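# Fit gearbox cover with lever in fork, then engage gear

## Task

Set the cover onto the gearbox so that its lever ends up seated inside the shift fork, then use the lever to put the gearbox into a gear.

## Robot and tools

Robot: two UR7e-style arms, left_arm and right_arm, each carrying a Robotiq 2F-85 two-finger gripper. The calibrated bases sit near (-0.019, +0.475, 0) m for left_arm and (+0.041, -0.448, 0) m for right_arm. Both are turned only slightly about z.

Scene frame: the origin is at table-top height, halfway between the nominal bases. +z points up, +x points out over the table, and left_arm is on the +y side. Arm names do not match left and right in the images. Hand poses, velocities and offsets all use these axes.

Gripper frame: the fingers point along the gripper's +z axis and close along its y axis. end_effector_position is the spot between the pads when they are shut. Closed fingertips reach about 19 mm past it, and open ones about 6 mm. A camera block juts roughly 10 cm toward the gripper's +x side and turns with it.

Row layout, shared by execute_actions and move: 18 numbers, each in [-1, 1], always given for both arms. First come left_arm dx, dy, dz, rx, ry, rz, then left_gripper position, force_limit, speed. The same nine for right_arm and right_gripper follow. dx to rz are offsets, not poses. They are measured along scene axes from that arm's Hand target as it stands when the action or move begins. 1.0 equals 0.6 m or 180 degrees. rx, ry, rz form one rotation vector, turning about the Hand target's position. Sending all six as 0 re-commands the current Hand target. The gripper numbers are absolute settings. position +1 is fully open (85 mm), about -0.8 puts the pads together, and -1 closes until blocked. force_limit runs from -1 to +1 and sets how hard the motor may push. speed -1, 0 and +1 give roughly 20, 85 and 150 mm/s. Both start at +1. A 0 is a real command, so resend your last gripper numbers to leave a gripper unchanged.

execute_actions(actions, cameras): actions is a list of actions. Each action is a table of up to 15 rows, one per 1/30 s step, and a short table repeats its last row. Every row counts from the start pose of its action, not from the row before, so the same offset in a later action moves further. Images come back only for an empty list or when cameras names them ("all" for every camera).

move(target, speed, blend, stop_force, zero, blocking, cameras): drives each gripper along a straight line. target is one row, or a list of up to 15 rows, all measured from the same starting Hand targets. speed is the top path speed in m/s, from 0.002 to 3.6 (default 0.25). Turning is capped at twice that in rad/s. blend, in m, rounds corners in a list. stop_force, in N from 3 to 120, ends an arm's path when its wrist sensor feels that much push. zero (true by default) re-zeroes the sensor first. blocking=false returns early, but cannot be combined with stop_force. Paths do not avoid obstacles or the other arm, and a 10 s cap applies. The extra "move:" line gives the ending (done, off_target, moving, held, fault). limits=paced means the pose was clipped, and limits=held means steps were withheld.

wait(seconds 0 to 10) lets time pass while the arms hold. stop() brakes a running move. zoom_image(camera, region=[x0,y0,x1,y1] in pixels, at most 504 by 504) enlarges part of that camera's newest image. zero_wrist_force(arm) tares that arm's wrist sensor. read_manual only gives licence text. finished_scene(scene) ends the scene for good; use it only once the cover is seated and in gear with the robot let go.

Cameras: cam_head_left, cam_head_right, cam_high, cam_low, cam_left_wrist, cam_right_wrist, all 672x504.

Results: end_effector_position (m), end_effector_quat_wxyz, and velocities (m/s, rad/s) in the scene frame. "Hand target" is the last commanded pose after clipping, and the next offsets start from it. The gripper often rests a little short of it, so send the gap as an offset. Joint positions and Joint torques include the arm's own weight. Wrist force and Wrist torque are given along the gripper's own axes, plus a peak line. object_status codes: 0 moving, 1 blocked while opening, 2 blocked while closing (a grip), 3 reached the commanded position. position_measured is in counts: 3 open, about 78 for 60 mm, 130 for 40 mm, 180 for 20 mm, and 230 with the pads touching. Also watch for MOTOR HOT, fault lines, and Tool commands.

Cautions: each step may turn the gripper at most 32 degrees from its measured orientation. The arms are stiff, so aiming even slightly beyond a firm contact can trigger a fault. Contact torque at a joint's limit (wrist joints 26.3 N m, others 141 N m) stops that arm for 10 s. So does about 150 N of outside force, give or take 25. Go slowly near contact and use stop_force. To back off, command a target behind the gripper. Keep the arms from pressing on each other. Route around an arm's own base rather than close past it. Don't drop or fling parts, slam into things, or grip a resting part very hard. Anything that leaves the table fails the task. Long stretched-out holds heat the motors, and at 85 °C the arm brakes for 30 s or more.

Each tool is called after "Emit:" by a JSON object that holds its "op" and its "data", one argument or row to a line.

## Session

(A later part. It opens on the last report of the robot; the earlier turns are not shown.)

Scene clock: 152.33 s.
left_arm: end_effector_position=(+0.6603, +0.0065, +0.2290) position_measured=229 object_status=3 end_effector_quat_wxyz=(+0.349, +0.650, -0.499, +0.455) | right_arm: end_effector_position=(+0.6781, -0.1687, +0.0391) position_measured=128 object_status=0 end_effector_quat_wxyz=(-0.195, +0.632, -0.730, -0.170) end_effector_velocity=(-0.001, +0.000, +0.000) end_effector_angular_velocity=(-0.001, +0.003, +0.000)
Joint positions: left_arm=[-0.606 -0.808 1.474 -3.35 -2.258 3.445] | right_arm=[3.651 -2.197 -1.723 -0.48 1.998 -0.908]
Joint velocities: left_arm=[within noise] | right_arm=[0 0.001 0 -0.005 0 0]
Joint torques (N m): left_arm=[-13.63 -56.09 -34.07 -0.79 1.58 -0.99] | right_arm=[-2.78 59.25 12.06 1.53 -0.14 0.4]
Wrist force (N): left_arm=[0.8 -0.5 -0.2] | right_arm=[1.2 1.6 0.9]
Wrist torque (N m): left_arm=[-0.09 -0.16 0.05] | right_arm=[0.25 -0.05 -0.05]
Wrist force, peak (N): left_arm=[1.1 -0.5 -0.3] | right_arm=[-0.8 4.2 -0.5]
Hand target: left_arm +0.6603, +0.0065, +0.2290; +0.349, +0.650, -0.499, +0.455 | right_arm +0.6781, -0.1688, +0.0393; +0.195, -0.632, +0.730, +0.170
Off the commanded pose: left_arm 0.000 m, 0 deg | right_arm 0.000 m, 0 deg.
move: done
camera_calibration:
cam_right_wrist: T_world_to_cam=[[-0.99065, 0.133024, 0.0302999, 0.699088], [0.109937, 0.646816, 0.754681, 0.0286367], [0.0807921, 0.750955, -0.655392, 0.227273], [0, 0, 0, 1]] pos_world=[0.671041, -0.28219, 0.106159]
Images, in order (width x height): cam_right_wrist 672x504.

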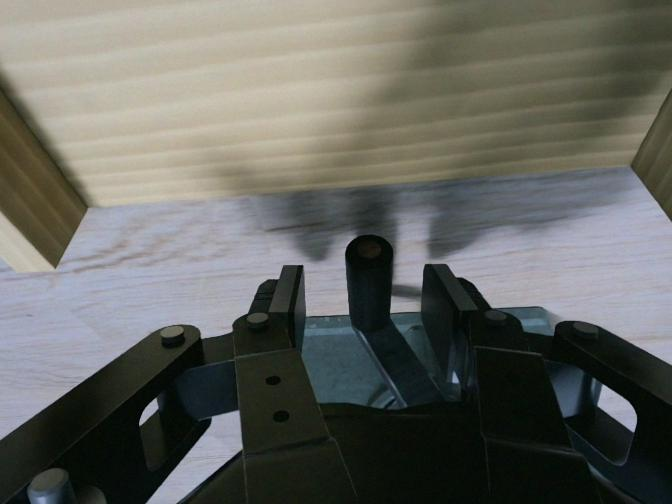

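Emit:
{"op": "move", "data": {
  "target": [
    [0.0, 0.0, 0, 0, 0, 0, -0.8, -1, 0, -0.002, 0.0003, 0, 0, 0, 0, -1, -0.4, -1]
  ],
  "speed": 0.03,
  "cameras": ["cam_right_wrist"]
}}

Emit:
{"op": "zoom_image", "data": {
  "camera": "cam_right_wrist",
  "region": [210, 120, 600, 420]
}}

Scene clock: 154.03 s.
left_arm: end_effector_position=(+0.6603, +0.0065, +0.2290) position_measured=229 object_status=3 end_effector_quat_wxyz=(+0.349, +0.650, -0.499, +0.455) | right_arm: end_effector_position=(+0.6769, -0.1686, +0.0393) position_measured=194 object_status=0 end_effector_quat_wxyz=(-0.195, +0.632, -0.730, -0.170)
Joint positions: left_arm=[-0.606 -0.808 1.474 -3.35 -2.258 3.445] | right_arm=[3.652 -2.195 -1.727 -0.478 1.997 -0.907]
Joint torques (N m): left_arm=[-14.07 -56.02 -33.67 -0.71 1.59 -0.87] | right_arm=[10.2 48.81 28.25 1.79 -0.31 0.91]
Wrist force (N): left_arm=[1.0 -0.6 -0.3] | right_arm=[0.2 5.1 -6.8]
Wrist torque (N m): left_arm=[-0.11 -0.19 0.05] | right_arm=[0.15 0.04 -0.10]
Wrist force, peak (N): left_arm=[0.9 -0.8 -0.3] | right_arm=[0.8 5.2 -7.1]
Hand target: left_arm +0.6603, +0.0065, +0.2290; +0.349, +0.650, -0.499, +0.455 | right_arm +0.6769, -0.1686, +0.0393; +0.195, -0.632, +0.730, +0.170
Off the commanded pose: left_arm 0.000 m, 0 deg | right_arm 0.000 m, 0 deg.
move: done
camera_calibration:
cam_right_wrist: T_world_to_cam=[[-0.990662, 0.132947, 0.030233, 0.697874], [0.109831, 0.646783, 0.754724, 0.0286098], [0.0807842, 0.750997, -0.655345, 0.227438], [0, 0, 0, 1]] pos_world=[0.669841, -0.28209, 0.106359]
Images, in order (width x height): cam_right_wrist 672x504.

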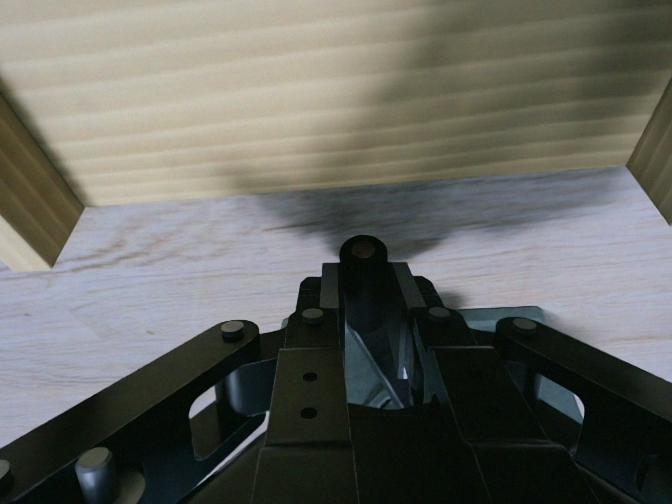

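Scaled by 1.292.

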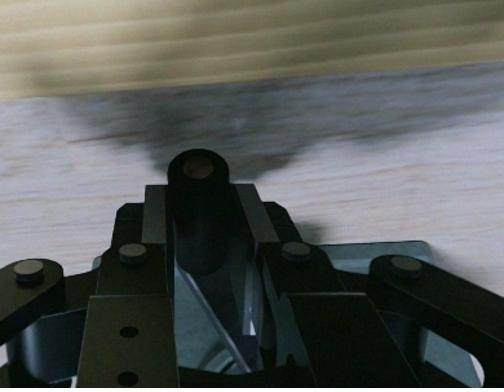

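Emit:
{"op": "move", "data": {
  "target": [
    [0.0, 0.0, 0, 0, 0, 0, -0.8, -1, 0, 0.0117, -0.0018, 0.0093, -0.0126, -0.0824, 0, -1, -0.4, -1]
  ],
  "speed": 0.06,
  "cameras": ["cam_right_wrist", "cam_head_right", "cam_left_wrist"]
}}

Emit:
{"op": "zoom_image", "data": {
  "camera": "cam_head_right",
  "region": [260, 90, 420, 210]
}}

Scene clock: 156.80 s.
left_arm: end_effector_position=(+0.6603, +0.0065, +0.2290) position_measured=229 object_status=3 end_effector_quat_wxyz=(+0.349, +0.650, -0.499, +0.455) | right_arm: end_effector_position=(+0.6838, -0.1696, +0.0448) position_measured=194 object_status=2 end_effector_quat_wxyz=(-0.275, +0.653, -0.702, -0.072)
Joint positions: left_arm=[-0.606 -0.808 1.474 -3.35 -2.258 3.445] | right_arm=[3.701 -2.168 -1.857 -0.17 1.836 -0.925]
Joint torques (N m): left_arm=[-13.74 -56.35 -33.91 -0.75 1.44 -0.89] | right_arm=[-12.47 47.43 27.39 0.68 0.1 0.7]
Wrist force (N): left_arm=[0.6 -0.6 -0.2] | right_arm=[-5.9 3.9 -2.8]
Wrist torque (N m): left_arm=[-0.10 -0.14 0.05] | right_arm=[0.14 -0.10 -0.06]
Wrist force, peak (N): left_arm=[0.9 -0.7 -0.1] | right_arm=[-7.2 6.9 -1.8]
Hand target: left_arm +0.6603, +0.0065, +0.2290; +0.349, +0.650, -0.499, +0.455 | right_arm +0.6839, -0.1697, +0.0449; -0.275, +0.653, -0.702, -0.072
Off the commanded pose: left_arm 0.000 m, 0 deg | right_arm 0.000 m, 0 deg.
move: done
camera_calibration:
cam_left_wrist: T_world_to_cam=[[-0.972448, -0.233002, 0.0073568, 0.645635], [-0.157324, 0.63266, -0.758281, 0.286435], [0.172027, -0.738547, -0.651886, 0.171537], [0, 0, 0, 1]] pos_world=[0.643401, 0.0959061, 0.324271]
cam_right_wrist: T_world_to_cam=[[-0.964743, 0.128759, -0.229549, 0.697901], [-0.0837967, 0.676512, 0.731649, 0.162888], [0.249498, 0.725088, -0.64187, 0.110854], [0, 0, 0, 1]] pos_world=[0.659287, -0.280435, 0.112179]
Images, in order (width x height): cam_head_right 672x504, cam_left_wrist 672x504, cam_right_wrist 672x504.

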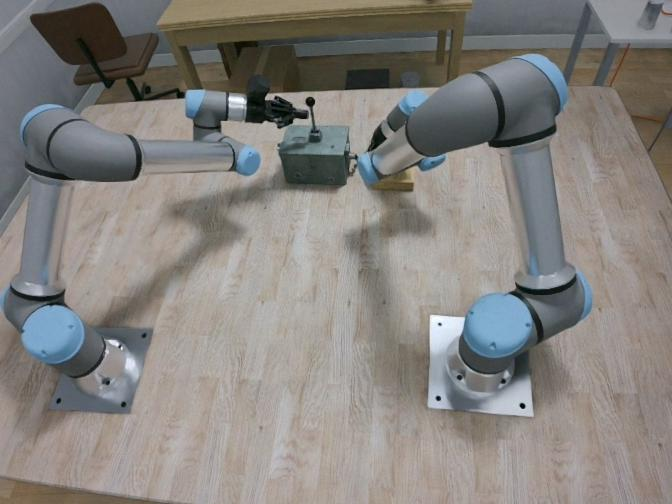

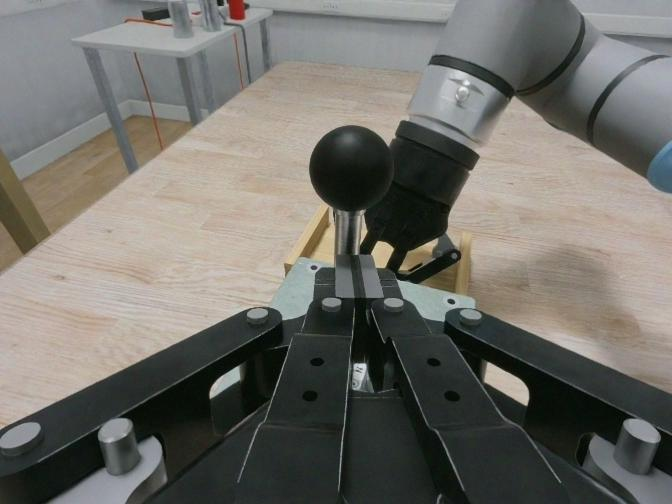

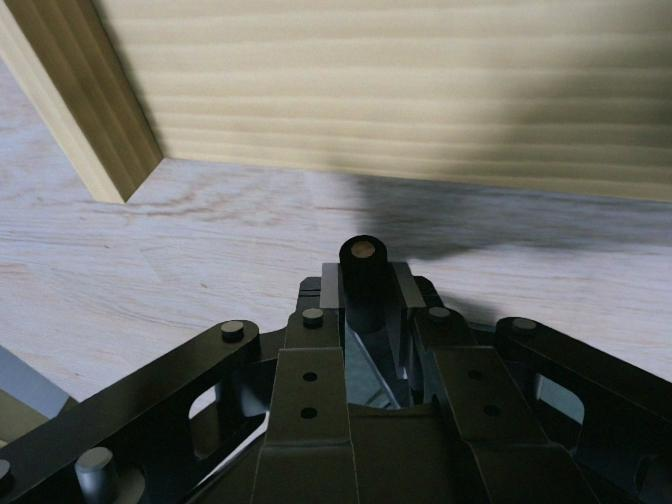

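Scaled by 3.150.

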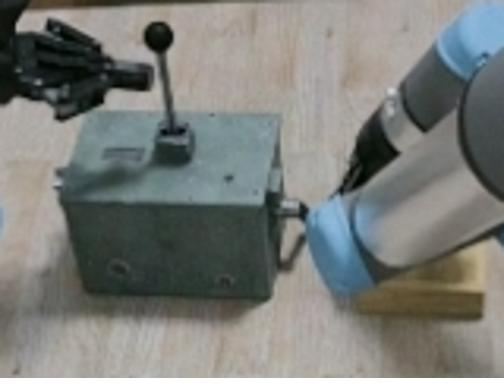

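Emit:
{"op": "move", "data": {
  "target": [-0.005, -0.033, 0, 0, 0, 0, -0.8, -1, 0, 0, 0, 0, 0, 0, 0, -1, -0.4, -1],
  "speed": 0.015,
  "stop_force": 13,
  "cameras": ["cam_left_wrist", "cam_head_right"]
}}

Emit:
{"op": "zoom_image", "data": {
  "camera": "cam_head_right",
  "region": [260, 90, 420, 210]
}}

Scene clock: 159.57 s.
left_arm: end_effector_position=(+0.6573, -0.0133, +0.2290) position_measured=229 object_status=3 end_effector_quat_wxyz=(+0.349, +0.650, -0.499, +0.455) | right_arm: end_effector_position=(+0.6840, -0.1697, +0.0449) position_measured=194 object_status=2 end_effector_quat_wxyz=(-0.275, +0.653, -0.702, -0.072)
Joint positions: left_arm=[-0.634 -0.797 1.454 -3.351 -2.233 3.429] | right_arm=[3.701 -2.168 -1.857 -0.17 1.837 -0.924]
Joint torques (N m): left_arm=[11.42 -61.07 -7.96 -2.73 -3.29 1.12] | right_arm=[7.34 27.54 25.35 4.19 -1.87 1.74]
Wrist force (N): left_arm=[0.8 -0.5 -0.3] | right_arm=[-2.6 3.5 -2.6]
Wrist torque (N m): left_arm=[-0.09 -0.16 0.20] | right_arm=[0.21 -0.03 -0.08]
Wrist force, peak (N): left_arm=[-0.7 -1.5 -5.7] | right_arm=[-5.5 6.4 -1.7]
Hand target: left_arm +0.6573, -0.0133, +0.2290; +0.349, +0.650, -0.499, +0.455 | right_arm +0.6839, -0.1697, +0.0449; -0.275, +0.653, -0.702, -0.072
Off the commanded pose: left_arm 0.000 m, 0 deg | right_arm 0.000 m, 0 deg.
move: done
camera_calibration:
cam_left_wrist: T_world_to_cam=[[-0.972448, -0.233002, 0.0073568, 0.638104], [-0.157324, 0.63266, -0.758281, 0.29849], [0.172027, -0.738547, -0.651886, 0.15743], [0, 0, 0, 1]] pos_world=[0.640401, 0.0761061, 0.324271]
Images, in order (width x height): cam_head_right 672x504, cam_left_wrist 672x504.

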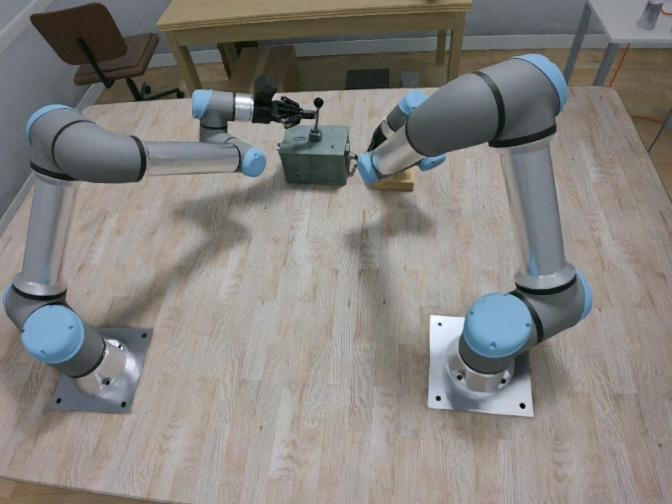

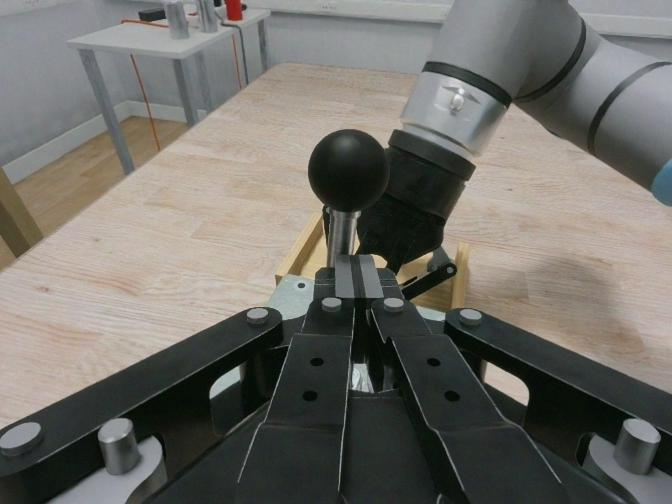

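Scaled by 3.150.

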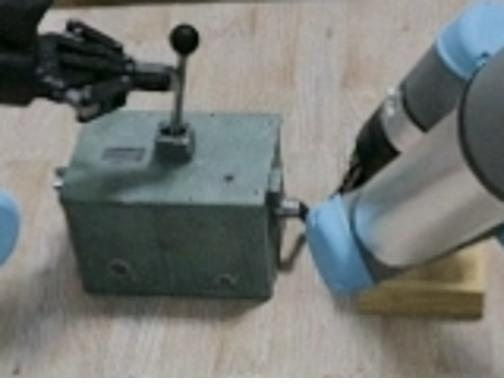

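Emit:
{"op": "move", "data": {
  "target": [-0.005, -0.033, 0, 0, 0, 0, -0.8, -1, 0, 0, 0, 0, 0, 0, 0, -1, -0.4, -1],
  "speed": 0.015,
  "stop_force": 10,
  "cameras": ["cam_left_wrist", "cam_head_right", "cam_low"]
}}

Emit:
{"op": "zoom_image", "data": {
  "camera": "cam_head_right",
  "region": [260, 90, 420, 210]
}}

Emit:
{"op": "zoom_image", "data": {
  "camera": "cam_low",
  "region": [370, 120, 530, 310]
}}

Scene clock: 160.97 s.
left_arm: end_effector_position=(+0.6570, -0.0154, +0.2290) position_measured=229 object_status=3 end_effector_quat_wxyz=(+0.349, +0.650, -0.499, +0.455) | right_arm: end_effector_position=(+0.6840, -0.1697, +0.0449) position_measured=194 object_status=2 end_effector_quat_wxyz=(-0.275, +0.653, -0.702, -0.072)
Joint positions: left_arm=[-0.637 -0.795 1.451 -3.351 -2.23 3.427] | right_arm=[3.701 -2.168 -1.857 -0.17 1.837 -0.924]
Joint torques (N m): left_arm=[10.57 -66.67 -8.8 -3.72 -3.03 2.13] | right_arm=[12.53 29.92 24.69 4.28 3.32 1.76]
Wrist force (N): left_arm=[0.3 -0.5 -2.1] | right_arm=[7.7 2.3 -8.5]
Wrist torque (N m): left_arm=[-0.11 -0.11 0.19] | right_arm=[0.18 0.12 -0.08]
Wrist force, peak (N): left_arm=[-2.4 -2.7 -14.0] | right_arm=[7.7 2.3 -8.5]
Hand target: left_arm +0.6570, -0.0154, +0.2290; +0.349, +0.650, -0.499, +0.455 (not the last commanded pose) | right_arm +0.6839, -0.1697, +0.0449; -0.275, +0.653, -0.702, -0.072
Off the commanded pose: left_arm 0.018 m, 0 deg | right_arm 0.000 m, 0 deg.
move: contact (left_arm)
camera_calibration:
cam_left_wrist: T_world_to_cam=[[-0.972401, -0.233197, 0.00744195, 0.637279], [-0.157524, 0.632657, -0.758242, 0.299887], [0.172112, -0.738488, -0.651931, 0.155886], [0, 0, 0, 1]] pos_world=[0.6401, 0.0740058, 0.324271]
Images, in order (width x height): cam_head_right 672x504, cam_low 672x504, cam_left_wrist 672x504.

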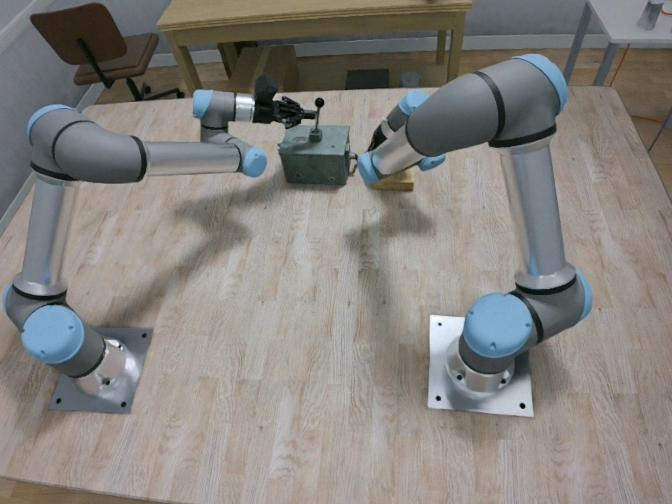

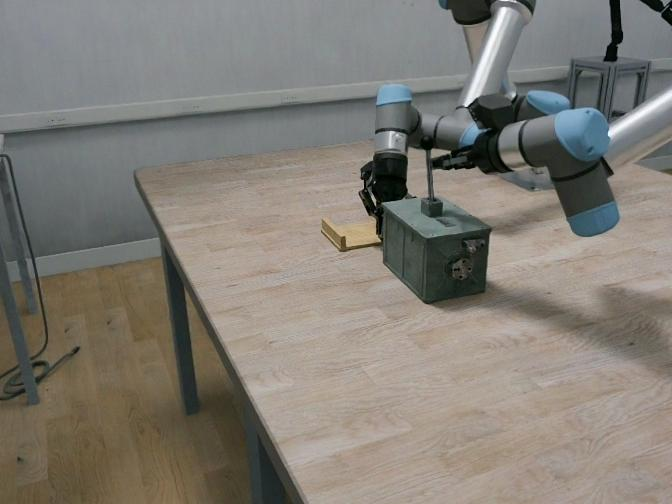

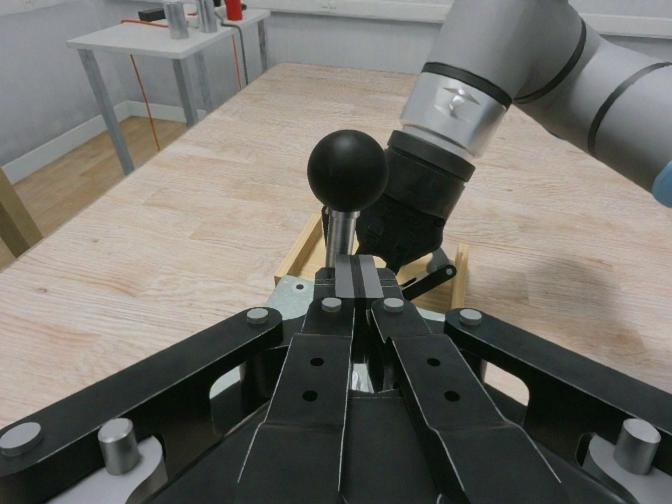

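Scaled by 3.150.

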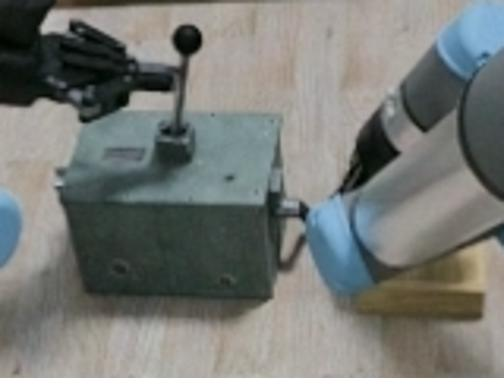

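Scaled by 2.653.

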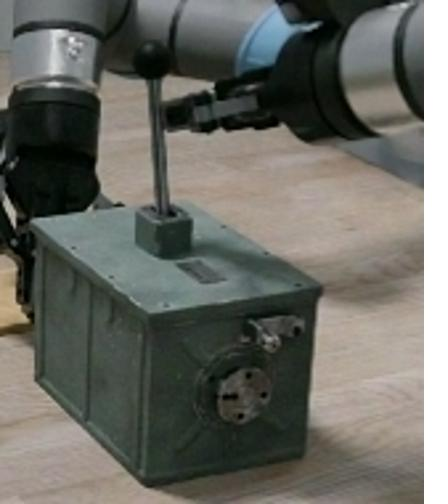

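Emit:
{"op": "move", "data": {
  "target": [0.01, 0.066, 0, 0, 0, 0, -0.8, -1, 0, -0.0117, 0.0018, -0.0093, 0.0126, 0.0824, 0, -1, -0.4, -1],
  "speed": 0.06,
  "cameras": ["cam_left_wrist", "cam_head_right", "cam_low", "cam_right_wrist", "cam_high"]
}}

Emit:
{"op": "zoom_image", "data": {
  "camera": "cam_low",
  "region": [370, 120, 530, 310]
}}

Emit:
{"op": "zoom_image", "data": {
  "camera": "cam_head_right",
  "region": [260, 90, 420, 210]
}}

Emit:
{"op": "zoom_image", "data": {
  "camera": "cam_left_wrist",
  "region": [230, 80, 530, 320]
}}

Scene clock: 163.77 s.
left_arm: end_effector_position=(+0.6630, +0.0244, +0.2290) position_measured=229 object_status=3 end_effector_quat_wxyz=(+0.349, +0.650, -0.499, +0.455) | right_arm: end_effector_position=(+0.6770, -0.1686, +0.0393) position_measured=194 object_status=2 end_effector_quat_wxyz=(-0.195, +0.632, -0.730, -0.170) end_effector_velocity=(+0.000, -0.001, +0.001) end_effector_angular_velocity=(-0.001, -0.006, -0.001)
Joint positions: left_arm=[-0.58 -0.817 1.49 -3.348 -2.281 3.46] | right_arm=[3.651 -2.195 -1.726 -0.479 1.997 -0.906]
Joint velocities: left_arm=[within noise] | right_arm=[0 0.002 -0.003 0.006 -0.003 0]
Joint torques (N m): left_arm=[-8.28 -59.88 -17.87 -1 -0.38 0.19] | right_arm=[11.23 46.19 10.31 5.49 0.29 -0.2]
Wrist force (N): left_arm=[1.0 -0.6 -0.1] | right_arm=[6.8 3.4 -5.7]
Wrist torque (N m): left_arm=[-0.12 -0.18 0.04] | right_arm=[0.21 0.11 -0.11]
Wrist force, peak (N): left_arm=[0.6 -0.2 -2.3] | right_arm=[7.9 2.7 -8.1]
Hand target: left_arm +0.6630, +0.0242, +0.2290; +0.349, +0.650, -0.499, +0.455 | right_arm +0.6769, -0.1686, +0.0393; +0.195, -0.632, +0.730, +0.170
Off the commanded pose: left_arm 0.000 m, 0 deg | right_arm 0.000 m, 0 deg.
move: done
camera_calibration:
cam_left_wrist: T_world_to_cam=[[-0.972416, -0.233135, 0.00736757, 0.652422], [-0.157429, 0.632681, -0.758242, 0.275588], [0.172112, -0.738487, -0.651931, 0.184245], [0, 0, 0, 1]] pos_world=[0.646101, 0.113806, 0.324271]
cam_right_wrist: T_world_to_cam=[[-0.990619, 0.133229, 0.0304143, 0.698016], [0.110144, 0.646669, 0.754777, 0.0284158], [0.0808898, 0.751046, -0.655276, 0.22744], [0, 0, 0, 1]] pos_world=[0.66994, -0.282189, 0.106359]
Images, in order (width x height): cam_head_right 672x504, cam_high 672x504, cam_low 672x504, cam_left_wrist 672x504, cam_right_wrist 672x504.

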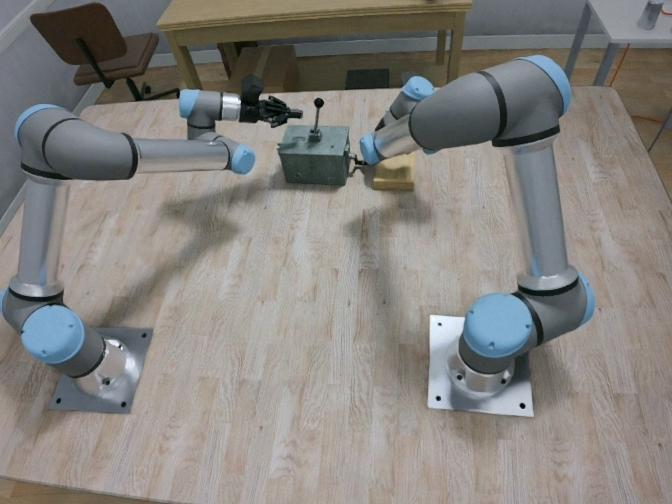

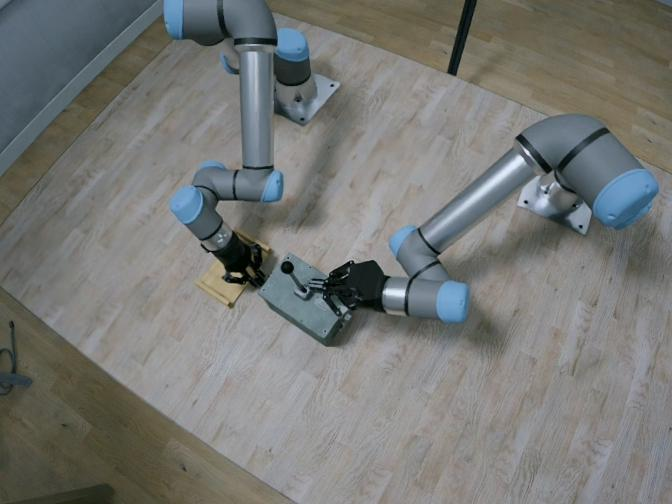

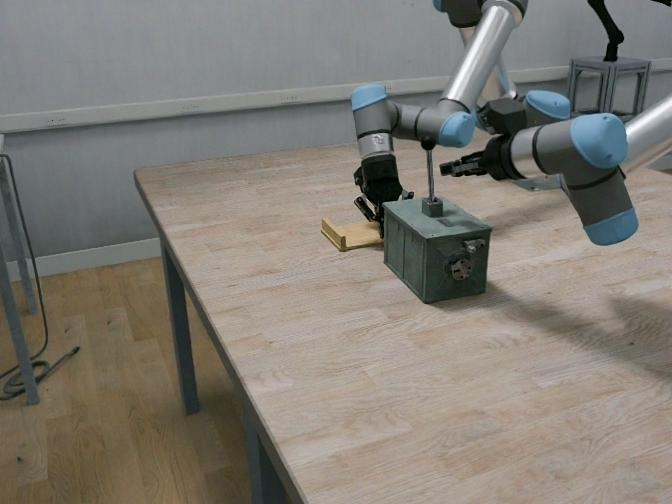

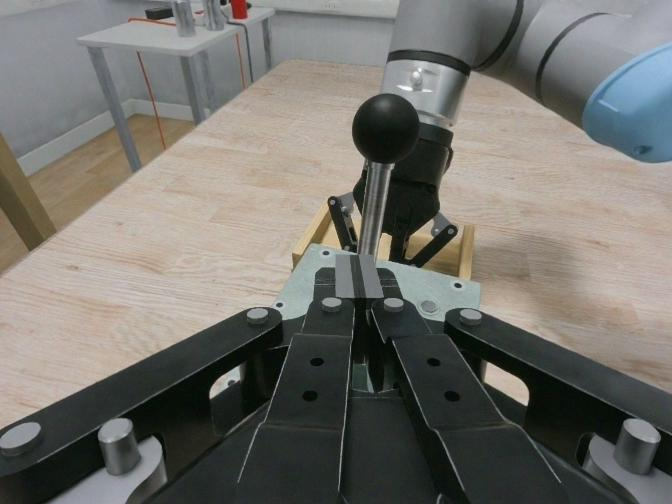

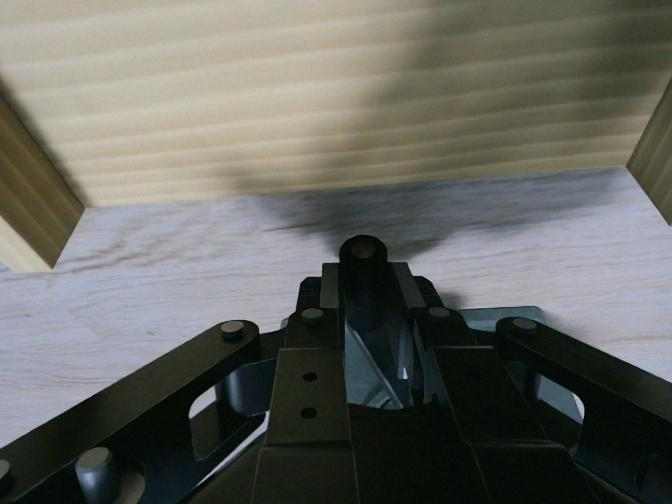

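Scaled by 2.653.

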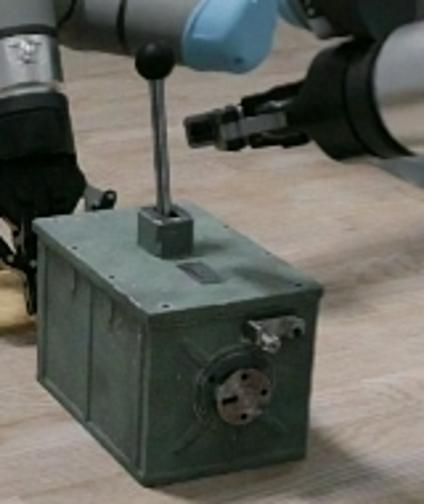

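Scaled by 3.150.

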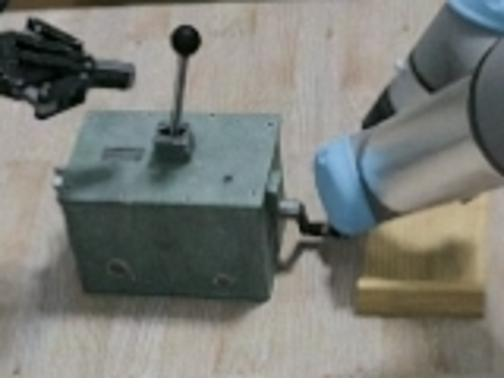

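Scaled by 1.680.

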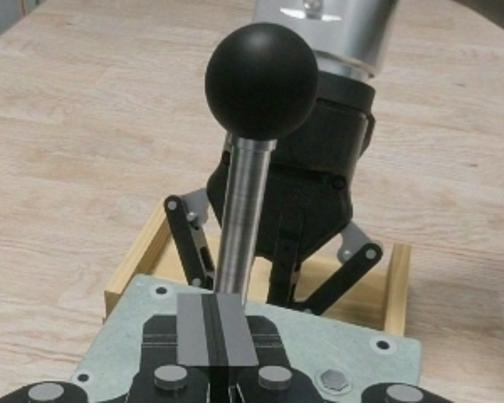

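Emit:
{"op": "zoom_image", "data": {
  "camera": "cam_low",
  "region": [440, 245, 485, 290]
}}

Scaled by 11.200.

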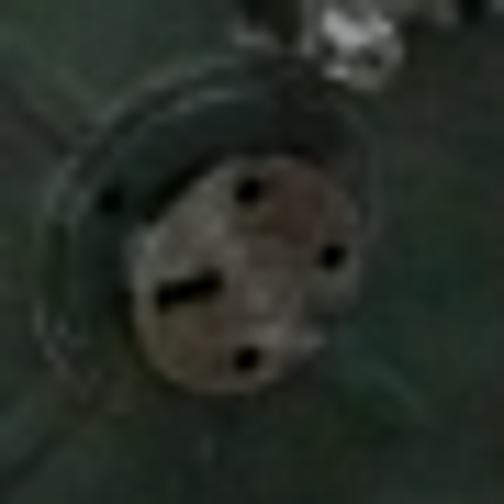

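Emit:
{"op": "move", "data": {
  "target": [0, 0, 0, 0, 0, 0, -0.8, -1, 0, 0.0205, -0.0031, 0.0213, -0.0252, -0.1647, 0, -1, -0.4, -1],
  "speed": 0.08,
  "cameras": ["cam_low", "cam_head_right", "cam_left_wrist"]
}}

Emit:
{"op": "zoom_image", "data": {
  "camera": "cam_low",
  "region": [440, 245, 485, 290]
}}

Emit:
{"op": "zoom_image", "data": {
  "camera": "cam_head_right",
  "region": [260, 90, 420, 210]
}}

Scene clock: 167.70 s.
left_arm: end_effector_position=(+0.6630, +0.0242, +0.2290) position_measured=229 object_status=3 end_effector_quat_wxyz=(+0.349, +0.650, -0.499, +0.455) | right_arm: end_effector_position=(+0.6891, -0.1704, +0.0519) position_measured=194 object_status=2 end_effector_quat_wxyz=(-0.350, +0.662, -0.662, +0.027)
Joint positions: left_arm=[-0.58 -0.817 1.49 -3.348 -2.28 3.46] | right_arm=[3.757 -2.18 -1.965 0.144 1.67 -0.976]
Joint torques (N m): left_arm=[-14.06 -52.8 -34.95 -4.87 1.56 -1.39] | right_arm=[-13.26 44.75 25.96 1.27 0.02 1.58]
Wrist force (N): left_arm=[0.8 -0.7 -0.3] | right_arm=[-5.2 4.2 -3.0]
Wrist torque (N m): left_arm=[-0.14 -0.16 0.04] | right_arm=[0.22 -0.01 -0.04]
Wrist force, peak (N): left_arm=[1.1 -0.6 -0.4] | right_arm=[5.7 2.8 -8.0]
Hand target: left_arm +0.6630, +0.0242, +0.2290; +0.349, +0.650, -0.499, +0.455 | right_arm +0.6892, -0.1705, +0.0521; -0.350, +0.662, -0.662, +0.027
Off the commanded pose: left_arm 0.000 m, 0 deg | right_arm 0.000 m, 0 deg.
move: done
camera_calibration:
cam_left_wrist: T_world_to_cam=[[-0.972416, -0.233135, 0.00736757, 0.652278], [-0.157429, 0.632681, -0.758242, 0.275699], [0.172112, -0.738487, -0.651931, 0.184115], [0, 0, 0, 1]] pos_world=[0.646001, 0.113606, 0.324271]
Images, in order (width x height): cam_head_right 672x504, cam_low 672x504, cam_left_wrist 672x504.

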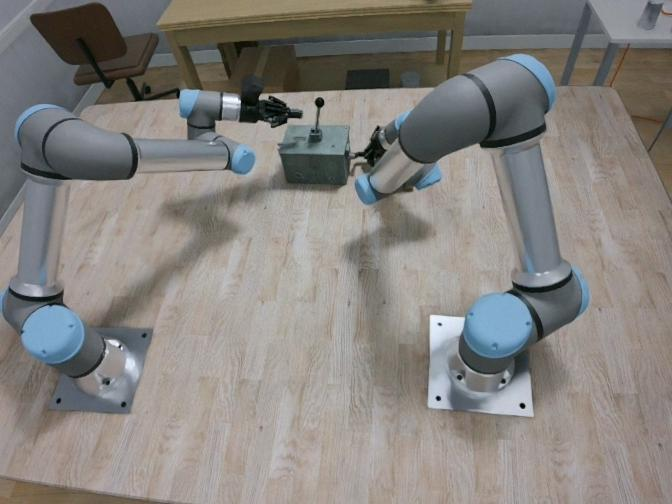

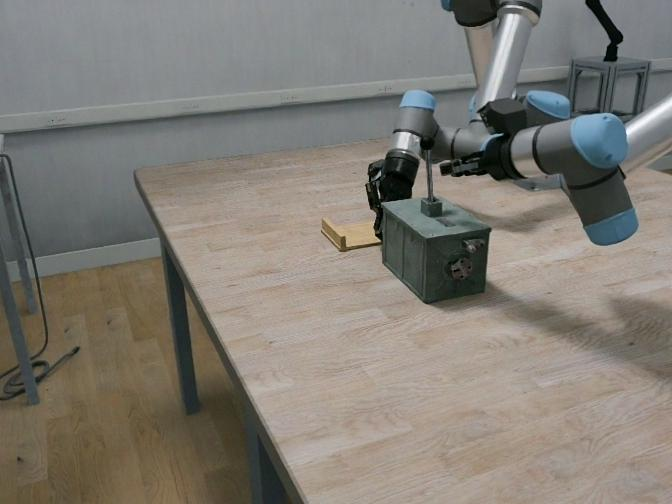

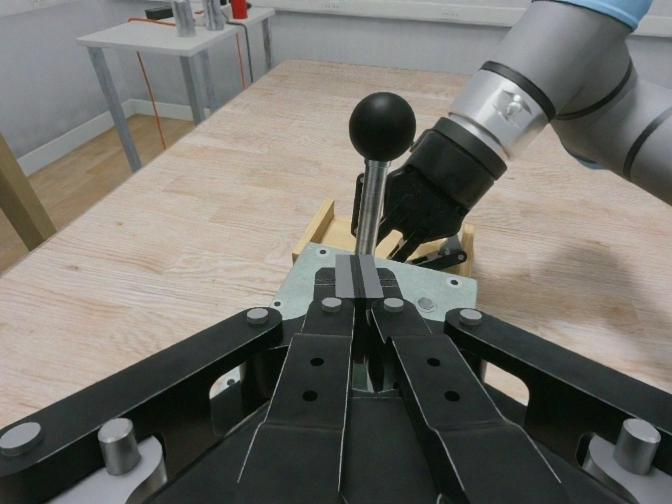

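Scaled by 11.200.

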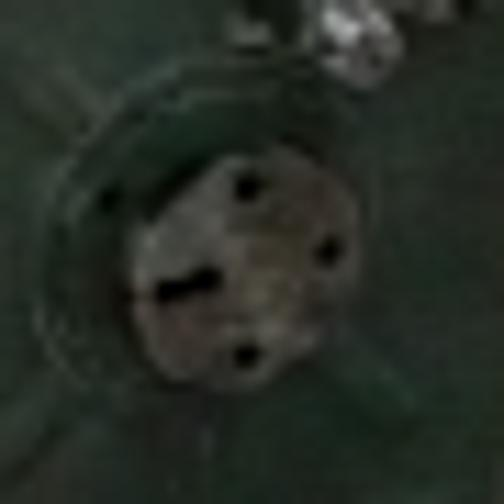

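Scaled by 3.150.

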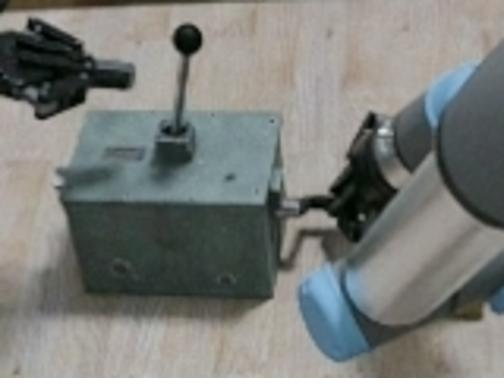

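Emit:
{"op": "move", "data": {
  "target": [0, 0, 0, 0, 0, 0, -0.8, -1, 0, 0.0072, -0.0011, 0.0237, -0.021, -0.1373, 0, -1, -0.4, -1],
  "speed": 0.08,
  "cameras": ["cam_low", "cam_head_right", "cam_right_wrist"]
}}

Emit:
{"op": "zoom_image", "data": {
  "camera": "cam_low",
  "region": [440, 245, 485, 290]
}}

Emit:
{"op": "zoom_image", "data": {
  "camera": "cam_head_right",
  "region": [260, 90, 420, 210]
}}

Scene clock: 171.13 s.
left_arm: end_effector_position=(+0.6630, +0.0242, +0.2290) position_measured=229 object_status=3 end_effector_quat_wxyz=(+0.349, +0.650, -0.499, +0.455) | right_arm: end_effector_position=(+0.6935, -0.1710, +0.0661) position_measured=194 object_status=2 end_effector_quat_wxyz=(-0.462, +0.652, -0.571, +0.189)
Joint positions: left_arm=[-0.58 -0.817 1.49 -3.348 -2.28 3.46] | right_arm=[3.849 -2.305 -2.062 0.692 1.409 -1.146]
Joint torques (N m): left_arm=[-14.61 -52.51 -34.8 -4.91 1.54 -1.39] | right_arm=[-11.79 53.63 10.97 1.65 0.52 2.31]
Wrist force (N): left_arm=[0.9 -0.5 0.0] | right_arm=[-3.3 2.7 -2.1]
Wrist torque (N m): left_arm=[-0.10 -0.17 0.04] | right_arm=[0.31 0.06 0.04]
Wrist force, peak (N): left_arm=[1.1 -0.6 -0.2] | right_arm=[-7.8 7.9 2.5]
Hand target: left_arm +0.6630, +0.0242, +0.2290; +0.349, +0.650, -0.499, +0.455 | right_arm +0.6935, -0.1711, +0.0663; -0.462, +0.652, -0.571, +0.189
Off the commanded pose: left_arm 0.000 m, 0 deg | right_arm 0.000 m, 0 deg.
move: done
camera_calibration:
cam_right_wrist: T_world_to_cam=[[-0.594082, 0.0719332, -0.801182, 0.483341], [-0.505858, 0.740995, 0.441626, 0.471906], [0.625439, 0.667647, -0.403824, -0.163082], [0, 0, 0, 1]] pos_world=[0.627859, -0.275567, 0.112981]
Images, in order (width x height): cam_head_right 672x504, cam_low 672x504, cam_right_wrist 672x504.

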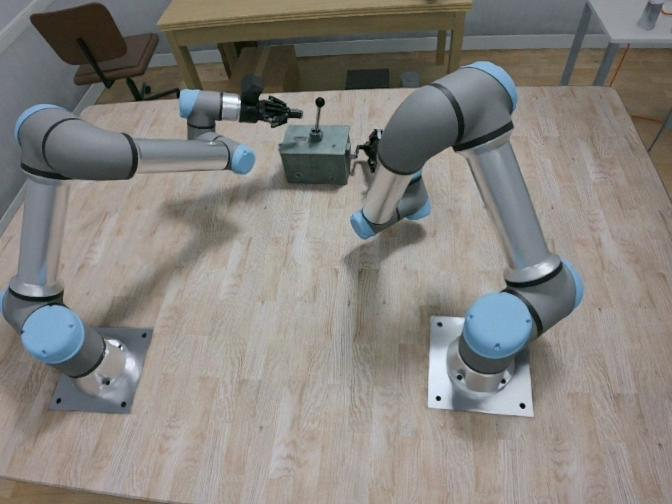

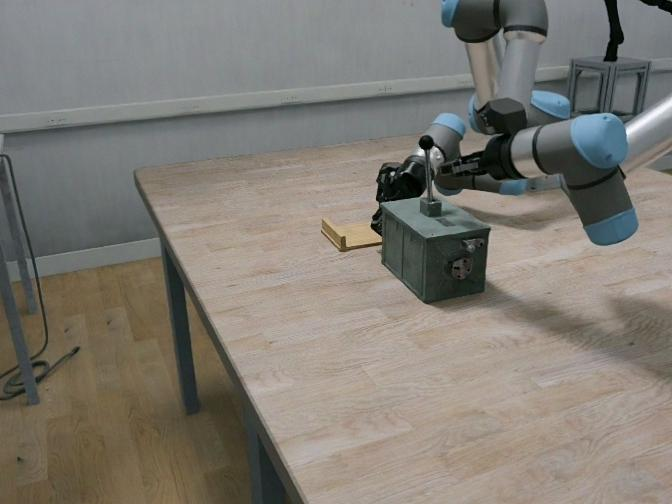

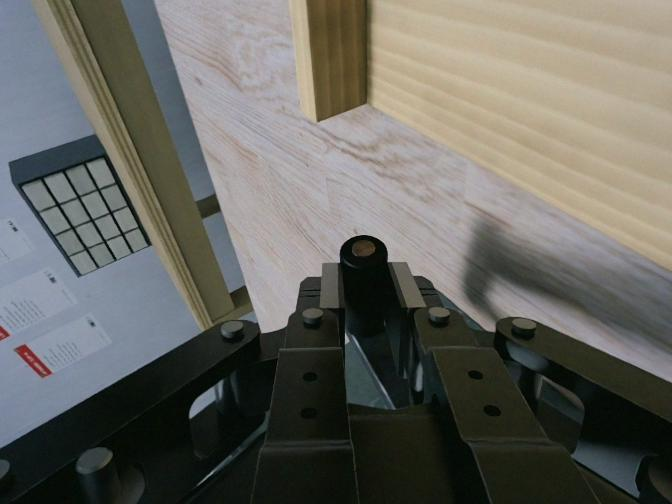

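Scaled by 11.200.

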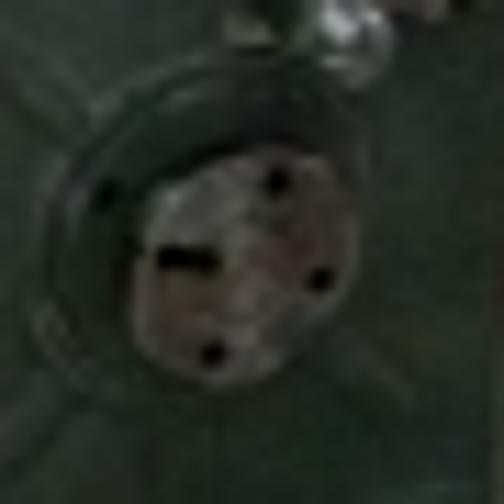

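Scaled by 3.150.

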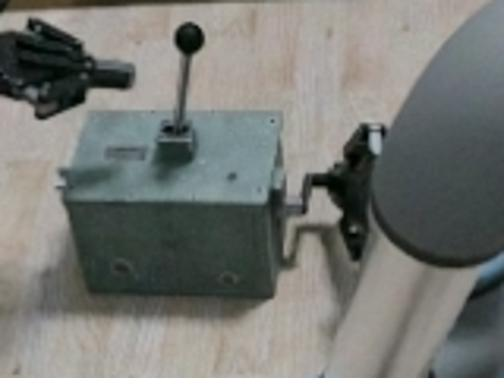

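Emit:
{"op": "move", "data": {
  "target": [
    [-0.01, 0.09, 0.03, 0, 0, 0, -0.8, -1, 0, -0.0021, 0.0003, -0.0122, 0.0109, 0.0714, 0, -1, -0.4, -1],
    [-0.03, 0.18, 0.07, 0, 0, 0, -0.8, -1, 0, -0.0068, 0.001, -0.0233, 0.021, 0.1373, 0, -1, -0.4, -1],
    [-0.06, 0.27, 0.12, 0, 0, 0, -0.8, -1, 0, -0.0157, 0.0024, -0.0353, 0.0336, 0.2197, 0, -1, -0.4, -1],
    [-0.1, 0.36, 0.17, 0, 0, 0, -0.8, -1, 0, -0.0273, 0.0042, -0.0447, 0.0461, 0.302, 0, -1, -0.4, -1]
  ],
  "speed": 0.12,
  "blend": 0.002,
  "cameras": ["cam_low", "cam_head_right", "cam_right_wrist", "cam_high"]
}}

Emit:
{"op": "zoom_image", "data": {
  "camera": "cam_low",
  "region": [440, 245, 485, 290]
}}

Emit:
{"op": "zoom_image", "data": {
  "camera": "cam_low",
  "region": [370, 120, 530, 310]
}}

Emit:
{"op": "zoom_image", "data": {
  "camera": "cam_head_right",
  "region": [260, 90, 420, 210]
}}

Scene clock: 176.17 s.
left_arm: end_effector_position=(+0.6030, +0.2403, +0.3309) position_measured=229 object_status=3 end_effector_quat_wxyz=(+0.349, +0.650, -0.499, +0.455) | right_arm: end_effector_position=(+0.6772, -0.1687, +0.0394) position_measured=194 object_status=2 end_effector_quat_wxyz=(-0.195, +0.632, -0.730, -0.169)
Joint positions: left_arm=[-0.281 -1.192 1.782 -3.089 -2.536 3.695] | right_arm=[3.651 -2.196 -1.726 -0.479 1.997 -0.907]
Joint torques (N m): left_arm=[-14.53 -33.21 -35.32 -5.19 1.1 -2.22] | right_arm=[15.01 54.47 10.45 3.65 0.03 -1.83]
Wrist force (N): left_arm=[0.5 -0.6 -0.1] | right_arm=[4.7 3.1 -7.6]
Wrist torque (N m): left_arm=[-0.08 -0.09 0.04] | right_arm=[0.16 0.09 -0.10]
Wrist force, peak (N): left_arm=[1.0 -0.1 1.2] | right_arm=[4.6 4.1 -8.1]
Hand target: left_arm +0.6030, +0.2402, +0.3310; +0.349, +0.650, -0.499, +0.455 | right_arm +0.6772, -0.1686, +0.0395; +0.195, -0.632, +0.730, +0.169
Off the commanded pose: left_arm 0.000 m, 0 deg | right_arm 0.000 m, 0 deg.
move: done
camera_calibration:
cam_right_wrist: T_world_to_cam=[[-0.990654, 0.133031, 0.0301305, 0.69821], [0.109825, 0.646932, 0.754598, 0.028626], [0.0808924, 0.750854, -0.655496, 0.227458], [0, 0, 0, 1]] pos_world=[0.670141, -0.282191, 0.10646]
Images, in order (width x height): cam_head_right 672x504, cam_high 672x504, cam_low 672x504, cam_right_wrist 672x504.

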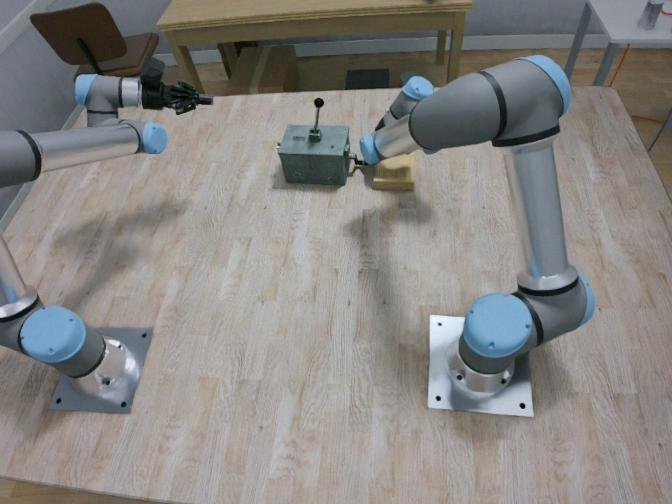

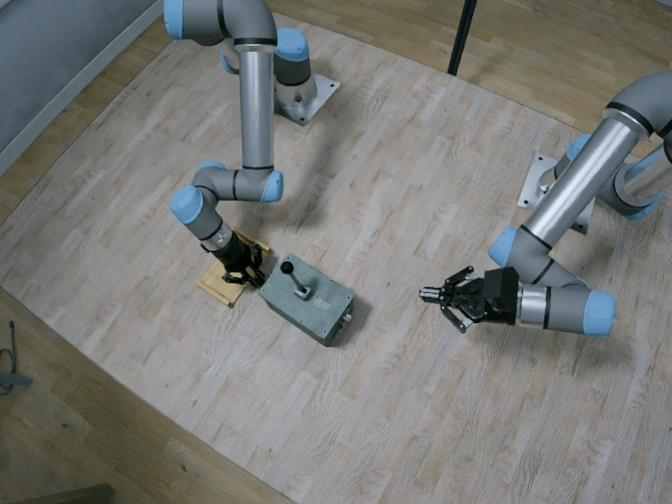

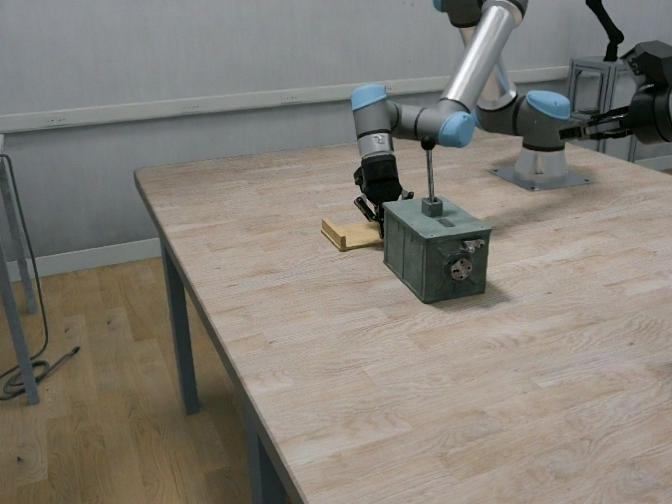

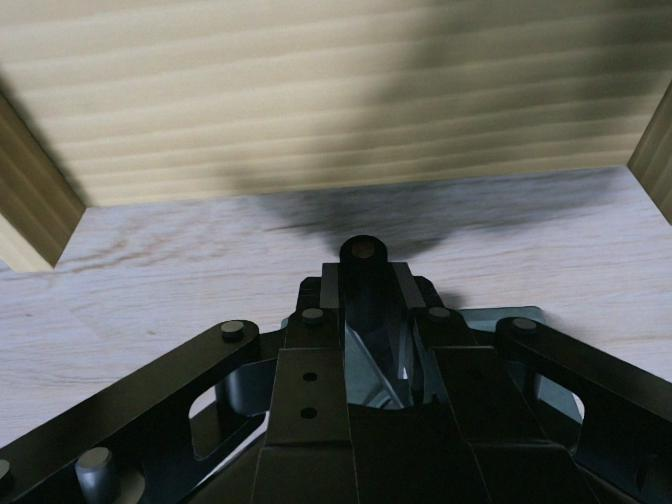

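Scaled by 11.200.

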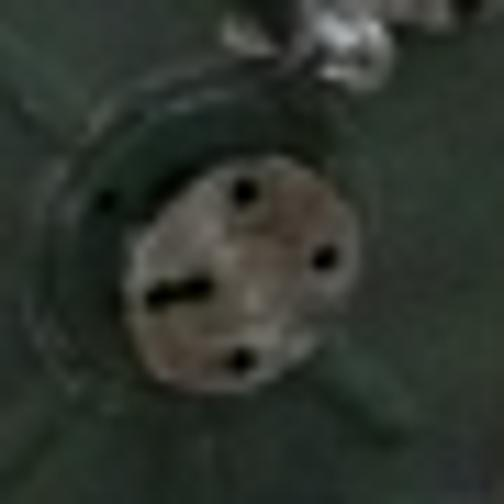

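Scaled by 2.653.

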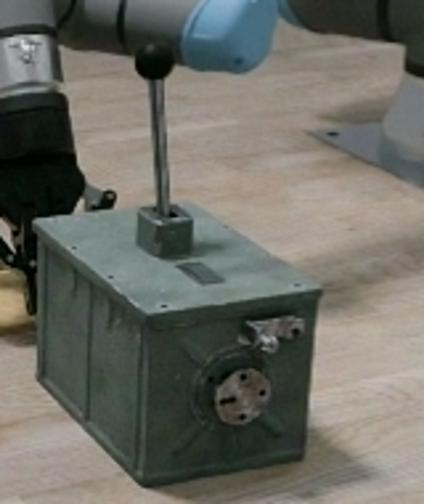

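Scaled by 3.150.

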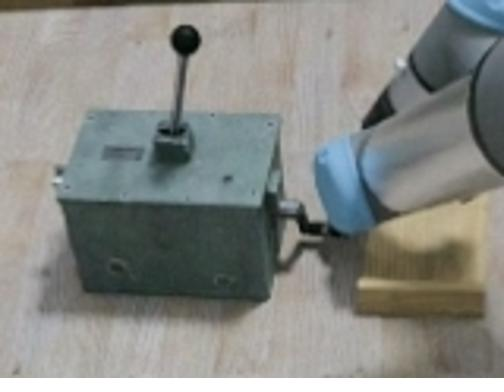

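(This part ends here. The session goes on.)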